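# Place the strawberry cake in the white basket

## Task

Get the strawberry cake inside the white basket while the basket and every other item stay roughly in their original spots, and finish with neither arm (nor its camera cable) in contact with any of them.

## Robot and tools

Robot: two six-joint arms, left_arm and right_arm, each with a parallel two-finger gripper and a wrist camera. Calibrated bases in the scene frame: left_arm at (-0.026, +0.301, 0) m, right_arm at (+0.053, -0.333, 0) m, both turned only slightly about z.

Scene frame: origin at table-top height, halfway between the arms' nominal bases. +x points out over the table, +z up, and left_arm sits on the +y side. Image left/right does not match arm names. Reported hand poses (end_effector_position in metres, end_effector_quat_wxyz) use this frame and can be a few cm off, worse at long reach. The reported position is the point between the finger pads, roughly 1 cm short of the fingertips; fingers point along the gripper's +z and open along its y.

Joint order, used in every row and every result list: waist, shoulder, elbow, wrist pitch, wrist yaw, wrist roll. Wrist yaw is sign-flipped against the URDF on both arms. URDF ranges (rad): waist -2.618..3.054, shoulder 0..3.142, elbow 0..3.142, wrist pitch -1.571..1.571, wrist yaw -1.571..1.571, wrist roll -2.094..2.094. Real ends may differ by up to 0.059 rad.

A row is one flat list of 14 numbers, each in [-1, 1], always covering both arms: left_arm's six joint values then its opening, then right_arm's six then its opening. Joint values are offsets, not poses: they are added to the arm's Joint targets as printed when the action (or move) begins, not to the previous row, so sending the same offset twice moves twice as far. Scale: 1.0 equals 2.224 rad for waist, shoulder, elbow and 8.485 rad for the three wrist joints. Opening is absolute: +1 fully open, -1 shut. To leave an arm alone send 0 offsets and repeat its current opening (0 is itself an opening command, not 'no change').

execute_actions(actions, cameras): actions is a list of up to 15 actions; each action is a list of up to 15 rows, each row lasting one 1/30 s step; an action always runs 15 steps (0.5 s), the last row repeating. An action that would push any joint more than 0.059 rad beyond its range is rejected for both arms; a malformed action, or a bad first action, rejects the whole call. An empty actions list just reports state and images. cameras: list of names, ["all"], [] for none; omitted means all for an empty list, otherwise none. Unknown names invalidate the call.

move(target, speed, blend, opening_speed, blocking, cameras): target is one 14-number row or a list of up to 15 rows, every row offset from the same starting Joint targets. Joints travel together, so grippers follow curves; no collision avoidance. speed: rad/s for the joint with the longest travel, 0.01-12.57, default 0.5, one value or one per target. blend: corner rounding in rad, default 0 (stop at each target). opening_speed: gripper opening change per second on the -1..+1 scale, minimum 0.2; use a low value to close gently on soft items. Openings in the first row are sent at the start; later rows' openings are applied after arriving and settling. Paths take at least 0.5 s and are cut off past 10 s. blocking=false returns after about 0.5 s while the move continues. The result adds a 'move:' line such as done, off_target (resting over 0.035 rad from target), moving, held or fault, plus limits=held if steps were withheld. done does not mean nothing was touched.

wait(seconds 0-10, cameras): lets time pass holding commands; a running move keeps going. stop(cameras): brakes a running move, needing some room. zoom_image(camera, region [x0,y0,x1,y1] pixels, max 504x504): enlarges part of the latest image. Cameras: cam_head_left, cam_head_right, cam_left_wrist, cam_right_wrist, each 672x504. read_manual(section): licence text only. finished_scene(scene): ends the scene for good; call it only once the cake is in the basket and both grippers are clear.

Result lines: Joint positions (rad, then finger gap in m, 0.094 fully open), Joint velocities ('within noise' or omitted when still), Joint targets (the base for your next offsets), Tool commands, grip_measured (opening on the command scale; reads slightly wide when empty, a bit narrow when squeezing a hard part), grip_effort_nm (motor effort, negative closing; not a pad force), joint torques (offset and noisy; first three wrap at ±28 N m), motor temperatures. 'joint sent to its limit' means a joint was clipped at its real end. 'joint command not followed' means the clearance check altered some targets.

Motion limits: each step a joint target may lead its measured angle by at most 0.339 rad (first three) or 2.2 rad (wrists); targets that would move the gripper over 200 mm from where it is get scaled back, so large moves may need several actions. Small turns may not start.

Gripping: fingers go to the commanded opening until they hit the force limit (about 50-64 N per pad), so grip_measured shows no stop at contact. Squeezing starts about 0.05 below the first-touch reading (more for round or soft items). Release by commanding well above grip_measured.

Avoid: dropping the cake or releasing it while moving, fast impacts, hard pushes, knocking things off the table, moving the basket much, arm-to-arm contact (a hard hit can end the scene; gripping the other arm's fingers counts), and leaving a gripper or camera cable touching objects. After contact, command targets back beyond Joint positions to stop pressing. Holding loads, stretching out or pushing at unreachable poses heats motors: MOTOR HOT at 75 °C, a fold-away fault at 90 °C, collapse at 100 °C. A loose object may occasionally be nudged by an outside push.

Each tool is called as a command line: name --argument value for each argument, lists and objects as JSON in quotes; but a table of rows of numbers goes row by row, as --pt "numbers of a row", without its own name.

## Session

execute_actions --actions '[]'

Scene clock: 0.00 s.
left_arm: end_effector_position=(+0.3701, +0.3334, +0.1050) grip_measured=+1.000 grip_effort_nm=n/a end_effector_quat_wxyz=(+0.593, -0.053, +0.803, +0.032) | right_arm: end_effector_position=(+0.4655, -0.3440, +0.1221) grip_measured=+1.000 grip_effort_nm=n/a end_effector_quat_wxyz=(+0.618, +0.034, +0.785, -0.032)
Joint positions: left_arm=[0.018 1.543 0.359 0.885 0.068 -0.032 0.094] | right_arm=[0.01 1.573 0.405 0.93 -0.111 0.019 0.094]
Joint velocities: within noise
Joint torques (N m): no reading
Motor temperatures (°C): left_arm=[22 24 22 21 23 19 23] | right_arm=[23 22 23 26 23 21 20]
Heat: left arm: 24 °C; right arm: 26 °C.
Joint targets: left_arm=[0.018 1.538 0.364 0.880 0.068 -0.032] | right_arm=[0.010 1.570 0.408 0.918 -0.112 0.019]
Tool commands: left_gripper/opening=+1.0 right_gripper/opening=+1.0

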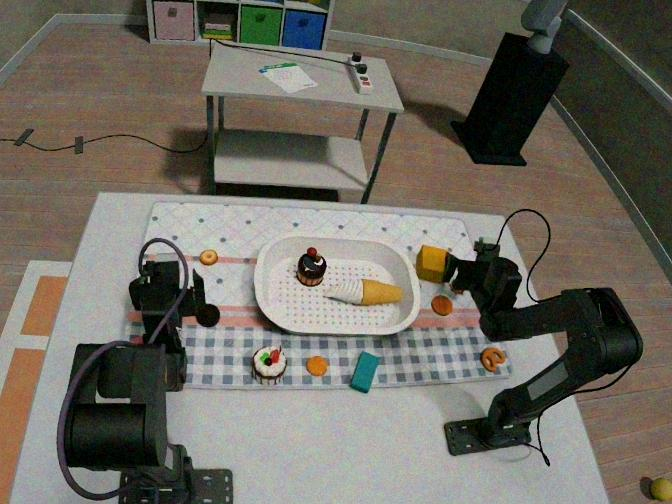

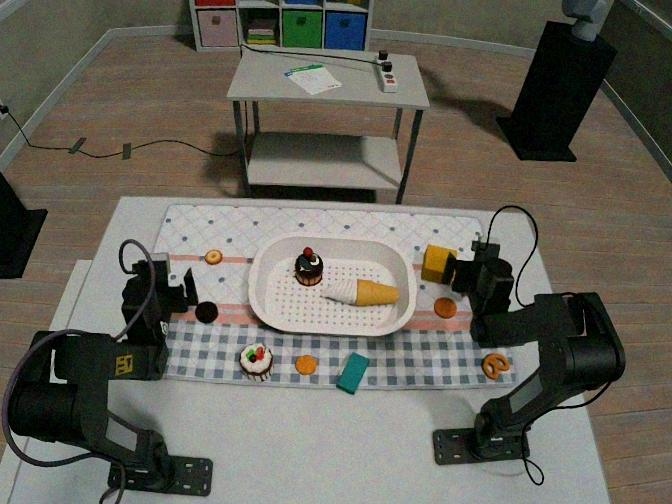

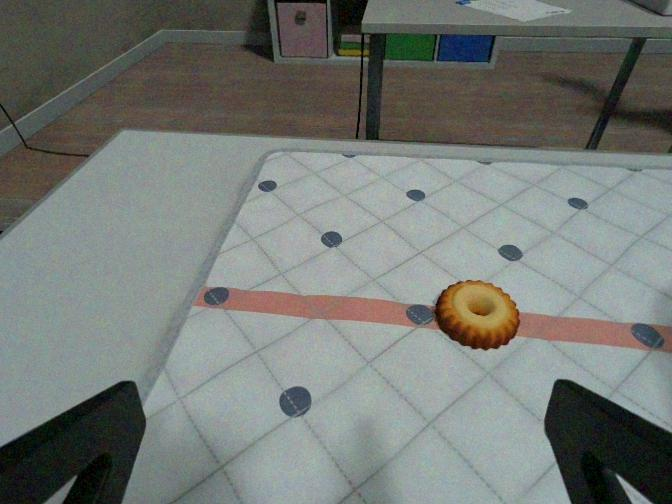

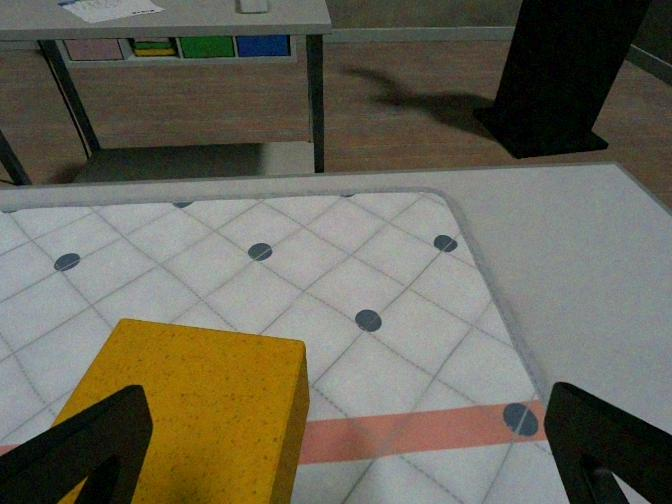

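move --pt "-0.06 -0.0985 0.324 -0.1996 -0.008 0.0038 1 0 0 0 0 0 0 1" --pt "-0.295 -0.0985 0.324 -0.1996 -0.008 0.0038 1 0 0 0 0 0 0 1" --speed 1.2 --blend 0.3 --cameras '["cam_left_wrist"]'

Scene clock: 12.40 s.
left_arm: end_effector_position=(+0.2451, +0.1143, +0.1457) grip_measured=+1.000 grip_effort_nm=0.002 end_effector_quat_wxyz=(+0.234, +0.286, +0.926, -0.073) | right_arm: end_effector_position=(+0.4655, -0.3440, +0.1221) grip_measured=+1.000 grip_effort_nm=0.032 end_effector_quat_wxyz=(+0.618, +0.034, +0.785, -0.032)
Joint positions: left_arm=[-0.636 1.339 1.055 -0.791 0.001 -0.006 0.094] | right_arm=[0.01 1.573 0.405 0.93 -0.111 0.019 0.094]
Joint torques (N m): left_arm=[-0.16 -6.16 8.77 1.06 0 0.09] | right_arm=[0.03 -5 6.6 1.54 -0.05 -0.01]
Heat: left arm: 25 °C; right arm: 30 °C.
Joint targets: left_arm=[-0.638 1.319 1.084 -0.814 0.000 0.000] | right_arm=[0.010 1.570 0.408 0.918 -0.112 0.019]
move: done; blend cut to 0.2614 rad at target 1
Images, in order (width x height): cam_left_wrist 672x504.

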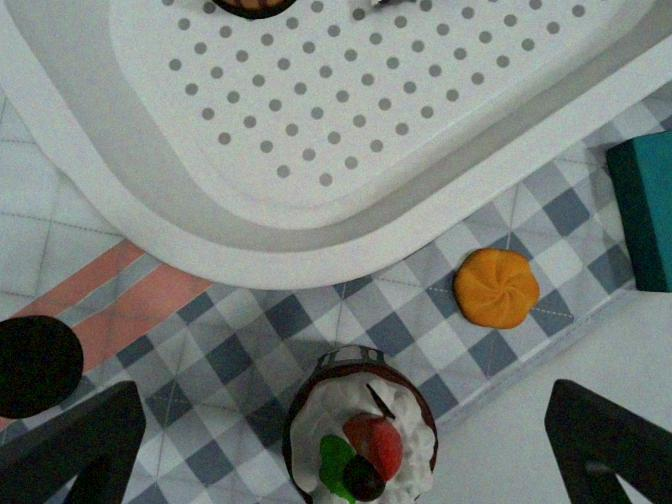

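move --target '[-0.0108,0.0018,-0.2316,0.0610,0,0,1,0,0,0,0,0,0,1]' --speed 0.5 --cameras '["cam_left_wrist"]'

Scene clock: 31.03 s.
left_arm: end_effector_position=(+0.2142, +0.1289, +0.0325) grip_measured=+1.000 grip_effort_nm=0.002 end_effector_quat_wxyz=(+0.233, +0.295, +0.924, -0.075) | right_arm: end_effector_position=(+0.4655, -0.3440, +0.1221) grip_measured=+1.000 grip_effort_nm=0.032 end_effector_quat_wxyz=(+0.618, +0.034, +0.785, -0.032)
Joint positions: left_arm=[-0.655 1.335 0.58 -0.322 0.001 -0.006 0.094] | right_arm=[0.01 1.573 0.405 0.93 -0.111 0.019 0.094]
Joint torques (N m): left_arm=[-0.62 -4.66 4.86 1.56 -0.01 0.09] | right_arm=[0.05 -5 6.61 1.54 -0.05 0]
Motor temperatures (°C): left_arm=[22 25 24 24 23 19 23] | right_arm=[23 23 24 32 23 21 20]
Heat: left arm: 25 °C; right arm: 32 °C.
Joint targets: left_arm=[-0.662 1.323 0.569 -0.296 0.000 0.000] | right_arm=[0.010 1.570 0.408 0.918 -0.112 0.019]
move: done
Images, in order (width x height): cam_left_wrist 672x504.

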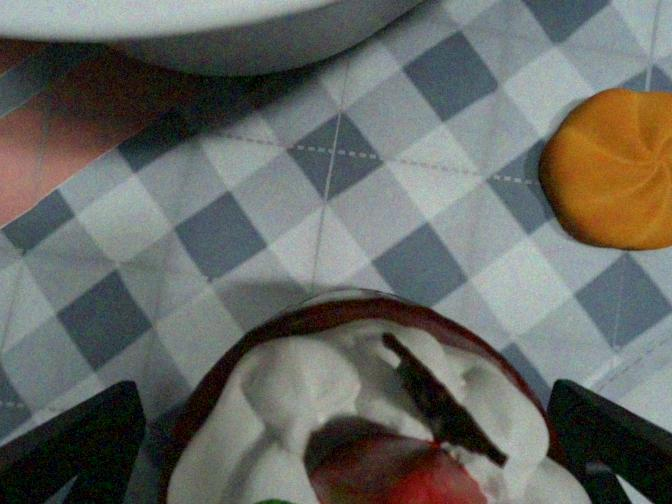

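move --target '[-0.0055,0,0,0,0,0,1,0,0,0,0,0,0,1]'

move --target '[0,0,0,0,0,0,0.2,0,0,0,0,0,0,1]' --opening_speed 0.4 --cameras '["cam_left_wrist"]'

Scene clock: 38.43 s.
left_arm: end_effector_position=(+0.2122, +0.1258, +0.0326) grip_measured=+1.000 grip_effort_nm=0.002 end_effector_quat_wxyz=(+0.233, +0.301, +0.922, -0.077) | right_arm: end_effector_position=(+0.4655, -0.3440, +0.1221) grip_measured=+1.000 grip_effort_nm=0.032 end_effector_quat_wxyz=(+0.618, +0.034, +0.785, -0.032)
Joint positions: left_arm=[-0.667 1.335 0.58 -0.321 0.001 -0.006 0.094] | right_arm=[0.01 1.573 0.405 0.93 -0.111 0.019 0.094]
Joint torques (N m): left_arm=[-0.62 -4.64 4.86 1.56 -0.01 0.09] | right_arm=[0.05 -5 6.61 1.54 -0.05 -0.01]
Heat: left arm: 25 °C; right arm: 32 °C.
Joint targets: left_arm=[-0.674 1.323 0.569 -0.296 0.000 0.000] | right_arm=[0.010 1.570 0.408 0.918 -0.112 0.019]
move: done

Scene clock: 40.63 s.
left_arm: end_effector_position=(+0.2123, +0.1260, +0.0326) grip_measured=+0.404 grip_effort_nm=-1.028 end_effector_quat_wxyz=(+0.233, +0.301, +0.922, -0.077) | right_arm: end_effector_position=(+0.4655, -0.3440, +0.1221) grip_measured=+1.000 grip_effort_nm=0.027 end_effector_quat_wxyz=(+0.618, +0.034, +0.785, -0.032)
Joint positions: left_arm=[-0.667 1.335 0.58 -0.321 0.002 -0.006 0.066] | right_arm=[0.01 1.573 0.405 0.93 -0.111 0.019 0.094]
Joint torques (N m): left_arm=[-0.61 -4.64 4.85 1.57 -0.01 0.09] | right_arm=[0.03 -5.03 6.6 1.53 -0.05 -0.01]
Heat: left arm: 25 °C; right arm: 32 °C.
Joint targets: left_arm=[-0.674 1.323 0.569 -0.296 0.000 0.000] | right_arm=[0.010 1.570 0.408 0.918 -0.112 0.019]
move: done
Images, in order (width x height): cam_left_wrist 672x504.

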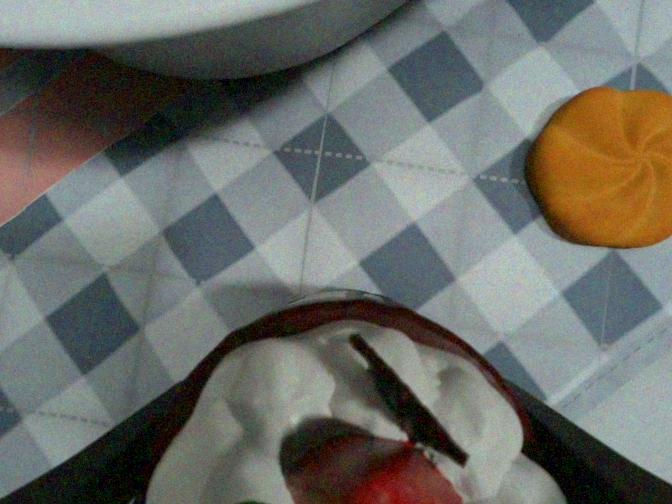

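move --pt "0 -0.0018 0.232 -0.061 0 0 0.2 0 0 0 0 0 0 1" --pt "0.049 0.2208 0.4487 -0.0536 0 0 0.2 0 0 0 0 0 0 1" --blend 0.15 --speed 0.6 --cameras '["cam_left_wrist"]'

Scene clock: 48.30 s.
left_arm: end_effector_position=(+0.3692, +0.0668, +0.1515) grip_measured=+0.404 grip_effort_nm=-1.023 end_effector_quat_wxyz=(+0.252, +0.253, +0.931, -0.069) | right_arm: end_effector_position=(+0.4655, -0.3440, +0.1221) grip_measured=+1.000 grip_effort_nm=0.032 end_effector_quat_wxyz=(+0.618, +0.034, +0.785, -0.032)
Joint positions: left_arm=[-0.568 1.809 1.532 -0.765 0.002 -0.006 0.066] | right_arm=[0.01 1.573 0.405 0.93 -0.111 0.019 0.094]
Joint torques (N m): left_arm=[0.25 -8.66 9.25 1.5 -0.01 0.09] | right_arm=[0.03 -5 6.58 1.54 -0.05 -0.01]
Heat: left arm: 25 °C; right arm: 33 °C.
Joint targets: left_arm=[-0.565 1.814 1.567 -0.751 0.000 0.000] | right_arm=[0.010 1.570 0.408 0.918 -0.112 0.019]
move: done
Images, in order (width x height): cam_left_wrist 672x504.

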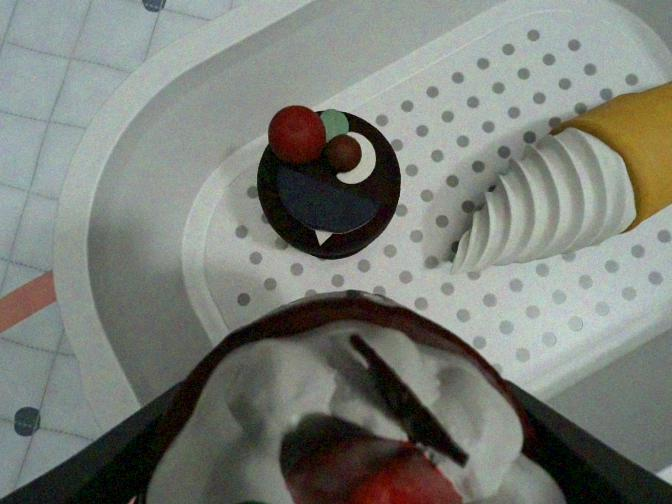

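move --target '[0,0.0427,-0.1628,0.0471,0,0,0.2,0,0,0,0,0,0,1]' --speed 0.3 --cameras '["cam_left_wrist"]'

Scene clock: 55.67 s.
left_arm: end_effector_position=(+0.3653, +0.0689, +0.0466) grip_measured=+0.404 grip_effort_nm=-1.023 end_effector_quat_wxyz=(+0.245, +0.255, +0.933, -0.067) | right_arm: end_effector_position=(+0.4655, -0.3440, +0.1221) grip_measured=+1.000 grip_effort_nm=0.027 end_effector_quat_wxyz=(+0.618, +0.034, +0.785, -0.032)
Joint positions: left_arm=[-0.568 1.895 1.222 -0.384 0.001 -0.003 0.066] | right_arm=[0.01 1.573 0.405 0.93 -0.111 0.019 0.094]
Joint torques (N m): left_arm=[0.28 -8.31 4.6 1.67 0 0.06] | right_arm=[0.05 -5.01 6.61 1.54 -0.05 -0.01]
Heat: left arm: 26 °C; right arm: 33 °C.
Joint targets: left_arm=[-0.565 1.909 1.205 -0.351 0.000 0.000] | right_arm=[0.010 1.570 0.408 0.918 -0.112 0.019]
move: done
Images, in order (width x height): cam_left_wrist 672x504.

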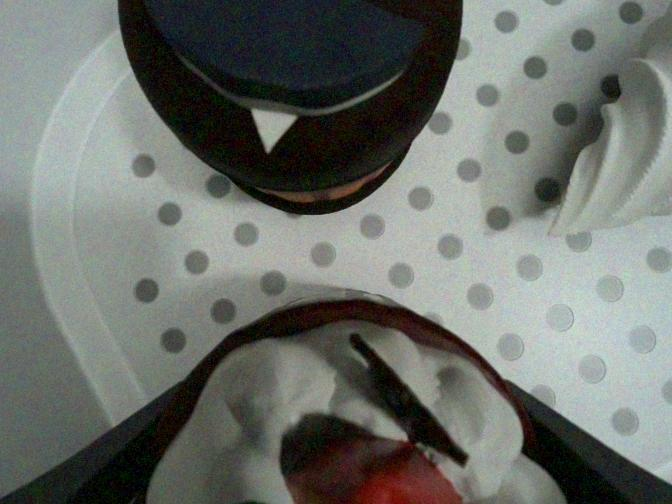

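move --target '[0,0.0022,-0.0105,0.0030,0,0,0.2,0,0,0,0,0,0,1]' --speed 0.1

Scene clock: 58.97 s.
left_arm: end_effector_position=(+0.3655, +0.0687, +0.0434) grip_measured=+0.404 grip_effort_nm=-1.023 end_effector_quat_wxyz=(+0.250, +0.255, +0.931, -0.069) | right_arm: end_effector_position=(+0.4655, -0.3440, +0.1221) grip_measured=+1.000 grip_effort_nm=0.022 end_effector_quat_wxyz=(+0.618, +0.034, +0.785, -0.032)
Joint positions: left_arm=[-0.568 1.895 1.202 -0.352 0.001 -0.003 0.066] | right_arm=[0.01 1.573 0.405 0.93 -0.111 0.019 0.094]
Joint torques (N m): left_arm=[0.27 -7.88 4.3 1.63 -0.01 0.05] | right_arm=[0.03 -5.01 6.6 1.54 -0.05 -0.01]
Heat: left arm: 26 °C; right arm: 33 °C.
Joint targets: left_arm=[-0.565 1.914 1.182 -0.326 0.000 0.000] | right_arm=[0.010 1.570 0.408 0.918 -0.112 0.019]
move: done

move --target '[0,0.0014,-0.0065,0.0020,0,0,0.2,0,0,0,0,0,0,1]' --speed 0.1

Scene clock: 62.20 s.
left_arm: end_effector_position=(+0.3669, +0.0679, +0.0429) grip_measured=+0.404 grip_effort_nm=-1.023 end_effector_quat_wxyz=(+0.256, +0.255, +0.930, -0.070) | right_arm: end_effector_position=(+0.4655, -0.3440, +0.1221) grip_measured=+1.000 grip_effort_nm=0.027 end_effector_quat_wxyz=(+0.618, +0.034, +0.785, -0.032)
Joint positions: left_arm=[-0.568 1.895 1.194 -0.332 0.001 -0.003 0.066] | right_arm=[0.01 1.573 0.405 0.93 -0.111 0.019 0.094]
Joint torques (N m): left_arm=[0.29 -7.61 3.88 1.6 0 0.05] | right_arm=[0.05 -5.01 6.6 1.54 -0.05 0]
Heat: left arm: 27 °C; right arm: 33 °C.
Joint targets: left_arm=[-0.565 1.917 1.167 -0.309 0.000 0.000] | right_arm=[0.010 1.570 0.408 0.918 -0.112 0.019]
move: done

Contact (height stalled). Release and lift.

move --target '[0,0,0,0,0,0,0.65,0,0,0,0,0,0,1]' --opening_speed 0.4 --cameras '["cam_left_wrist"]'

Scene clock: 66.83 s.
left_arm: end_effector_position=(+0.3683, +0.0649, +0.0438) grip_measured=+0.648 grip_effort_nm=0.129 end_effector_quat_wxyz=(+0.262, +0.255, +0.928, -0.077) | right_arm: end_effector_position=(+0.4655, -0.3440, +0.1221) grip_measured=+1.000 grip_effort_nm=0.032 end_effector_quat_wxyz=(+0.618, +0.034, +0.785, -0.032)
Joint positions: left_arm=[-0.568 1.895 1.189 -0.311 -0.009 -0.003 0.077] | right_arm=[0.01 1.573 0.405 0.93 -0.111 0.019 0.094]
Joint velocities: left_arm=[within noise] | right_arm=[-0.002 -0.002 -0.046 0.051 -0.037 0.081 0]
Joint torques (N m): left_arm=[0.27 -7.65 4.27 1.41 0.09 0.05] | right_arm=[0.03 -5 6.61 1.54 -0.05 -0.01]
Heat: left arm: 27 °C; right arm: 33 °C.
Joint targets: left_arm=[-0.565 1.917 1.167 -0.309 0.000 0.000] | right_arm=[0.010 1.570 0.408 0.918 -0.112 0.019]
move: done
Images, in order (width x height): cam_left_wrist 672x504.

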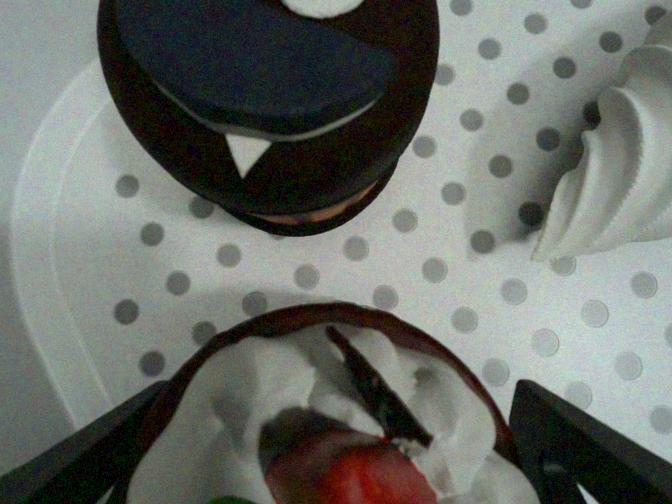

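move --pt "0 0 0 0 0 0 0.75 0 0 0 0 0 0 1" --pt "0 -0.146 0.0364 -0.0451 0 0 0.75 0 0 0 0 0 0 1" --opening_speed 0.4 --cameras '["cam_left_wrist","cam_head_left"]'

Scene clock: 74.23 s.
left_arm: end_effector_position=(+0.3187, +0.0942, +0.1313) grip_measured=+0.748 grip_effort_nm=0.110 end_effector_quat_wxyz=(+0.246, +0.257, +0.932, -0.073) | right_arm: end_effector_position=(+0.4655, -0.3440, +0.1221) grip_measured=+1.000 grip_effort_nm=0.027 end_effector_quat_wxyz=(+0.618, +0.034, +0.785, -0.032)
Joint positions: left_arm=[-0.568 1.606 1.225 -0.67 -0.011 -0.002 0.082] | right_arm=[0.01 1.573 0.405 0.93 -0.111 0.019 0.094]
Joint torques (N m): left_arm=[0.28 -8.18 8.24 1.11 0.1 0.04] | right_arm=[0.05 -5.01 6.6 1.54 -0.05 -0.01]
Heat: left arm: 27 °C; right arm: 34 °C.
Joint targets: left_arm=[-0.565 1.592 1.248 -0.692 0.000 0.000] | right_arm=[0.010 1.570 0.408 0.918 -0.112 0.019]
move: done
Images, in order (width x height): cam_head_left 672x504, cam_left_wrist 672x504.

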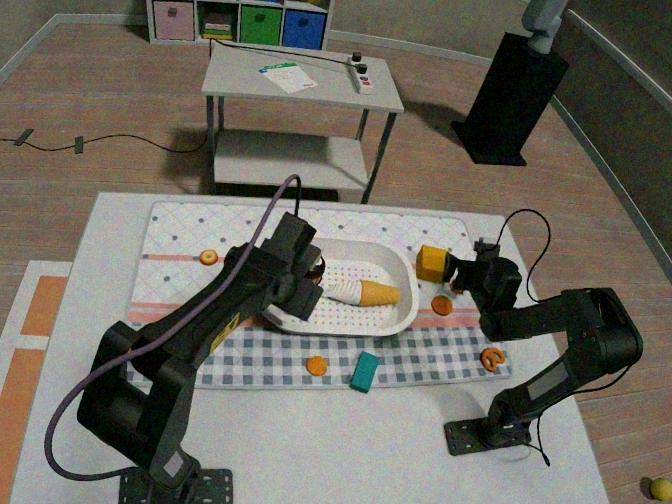

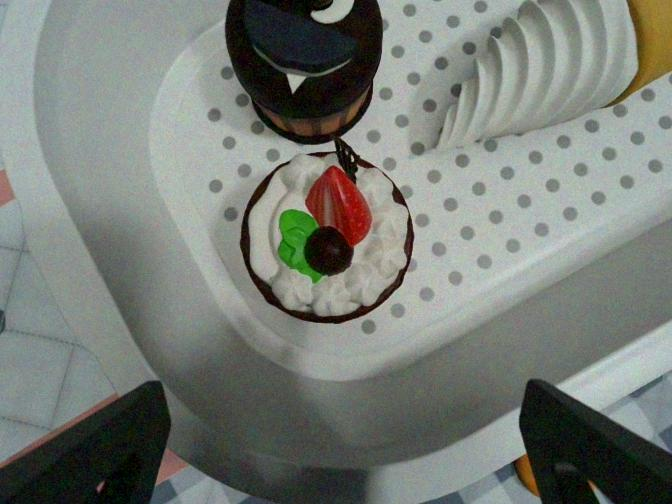

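finished_scene --scene 3

The scene is finished: the task was done.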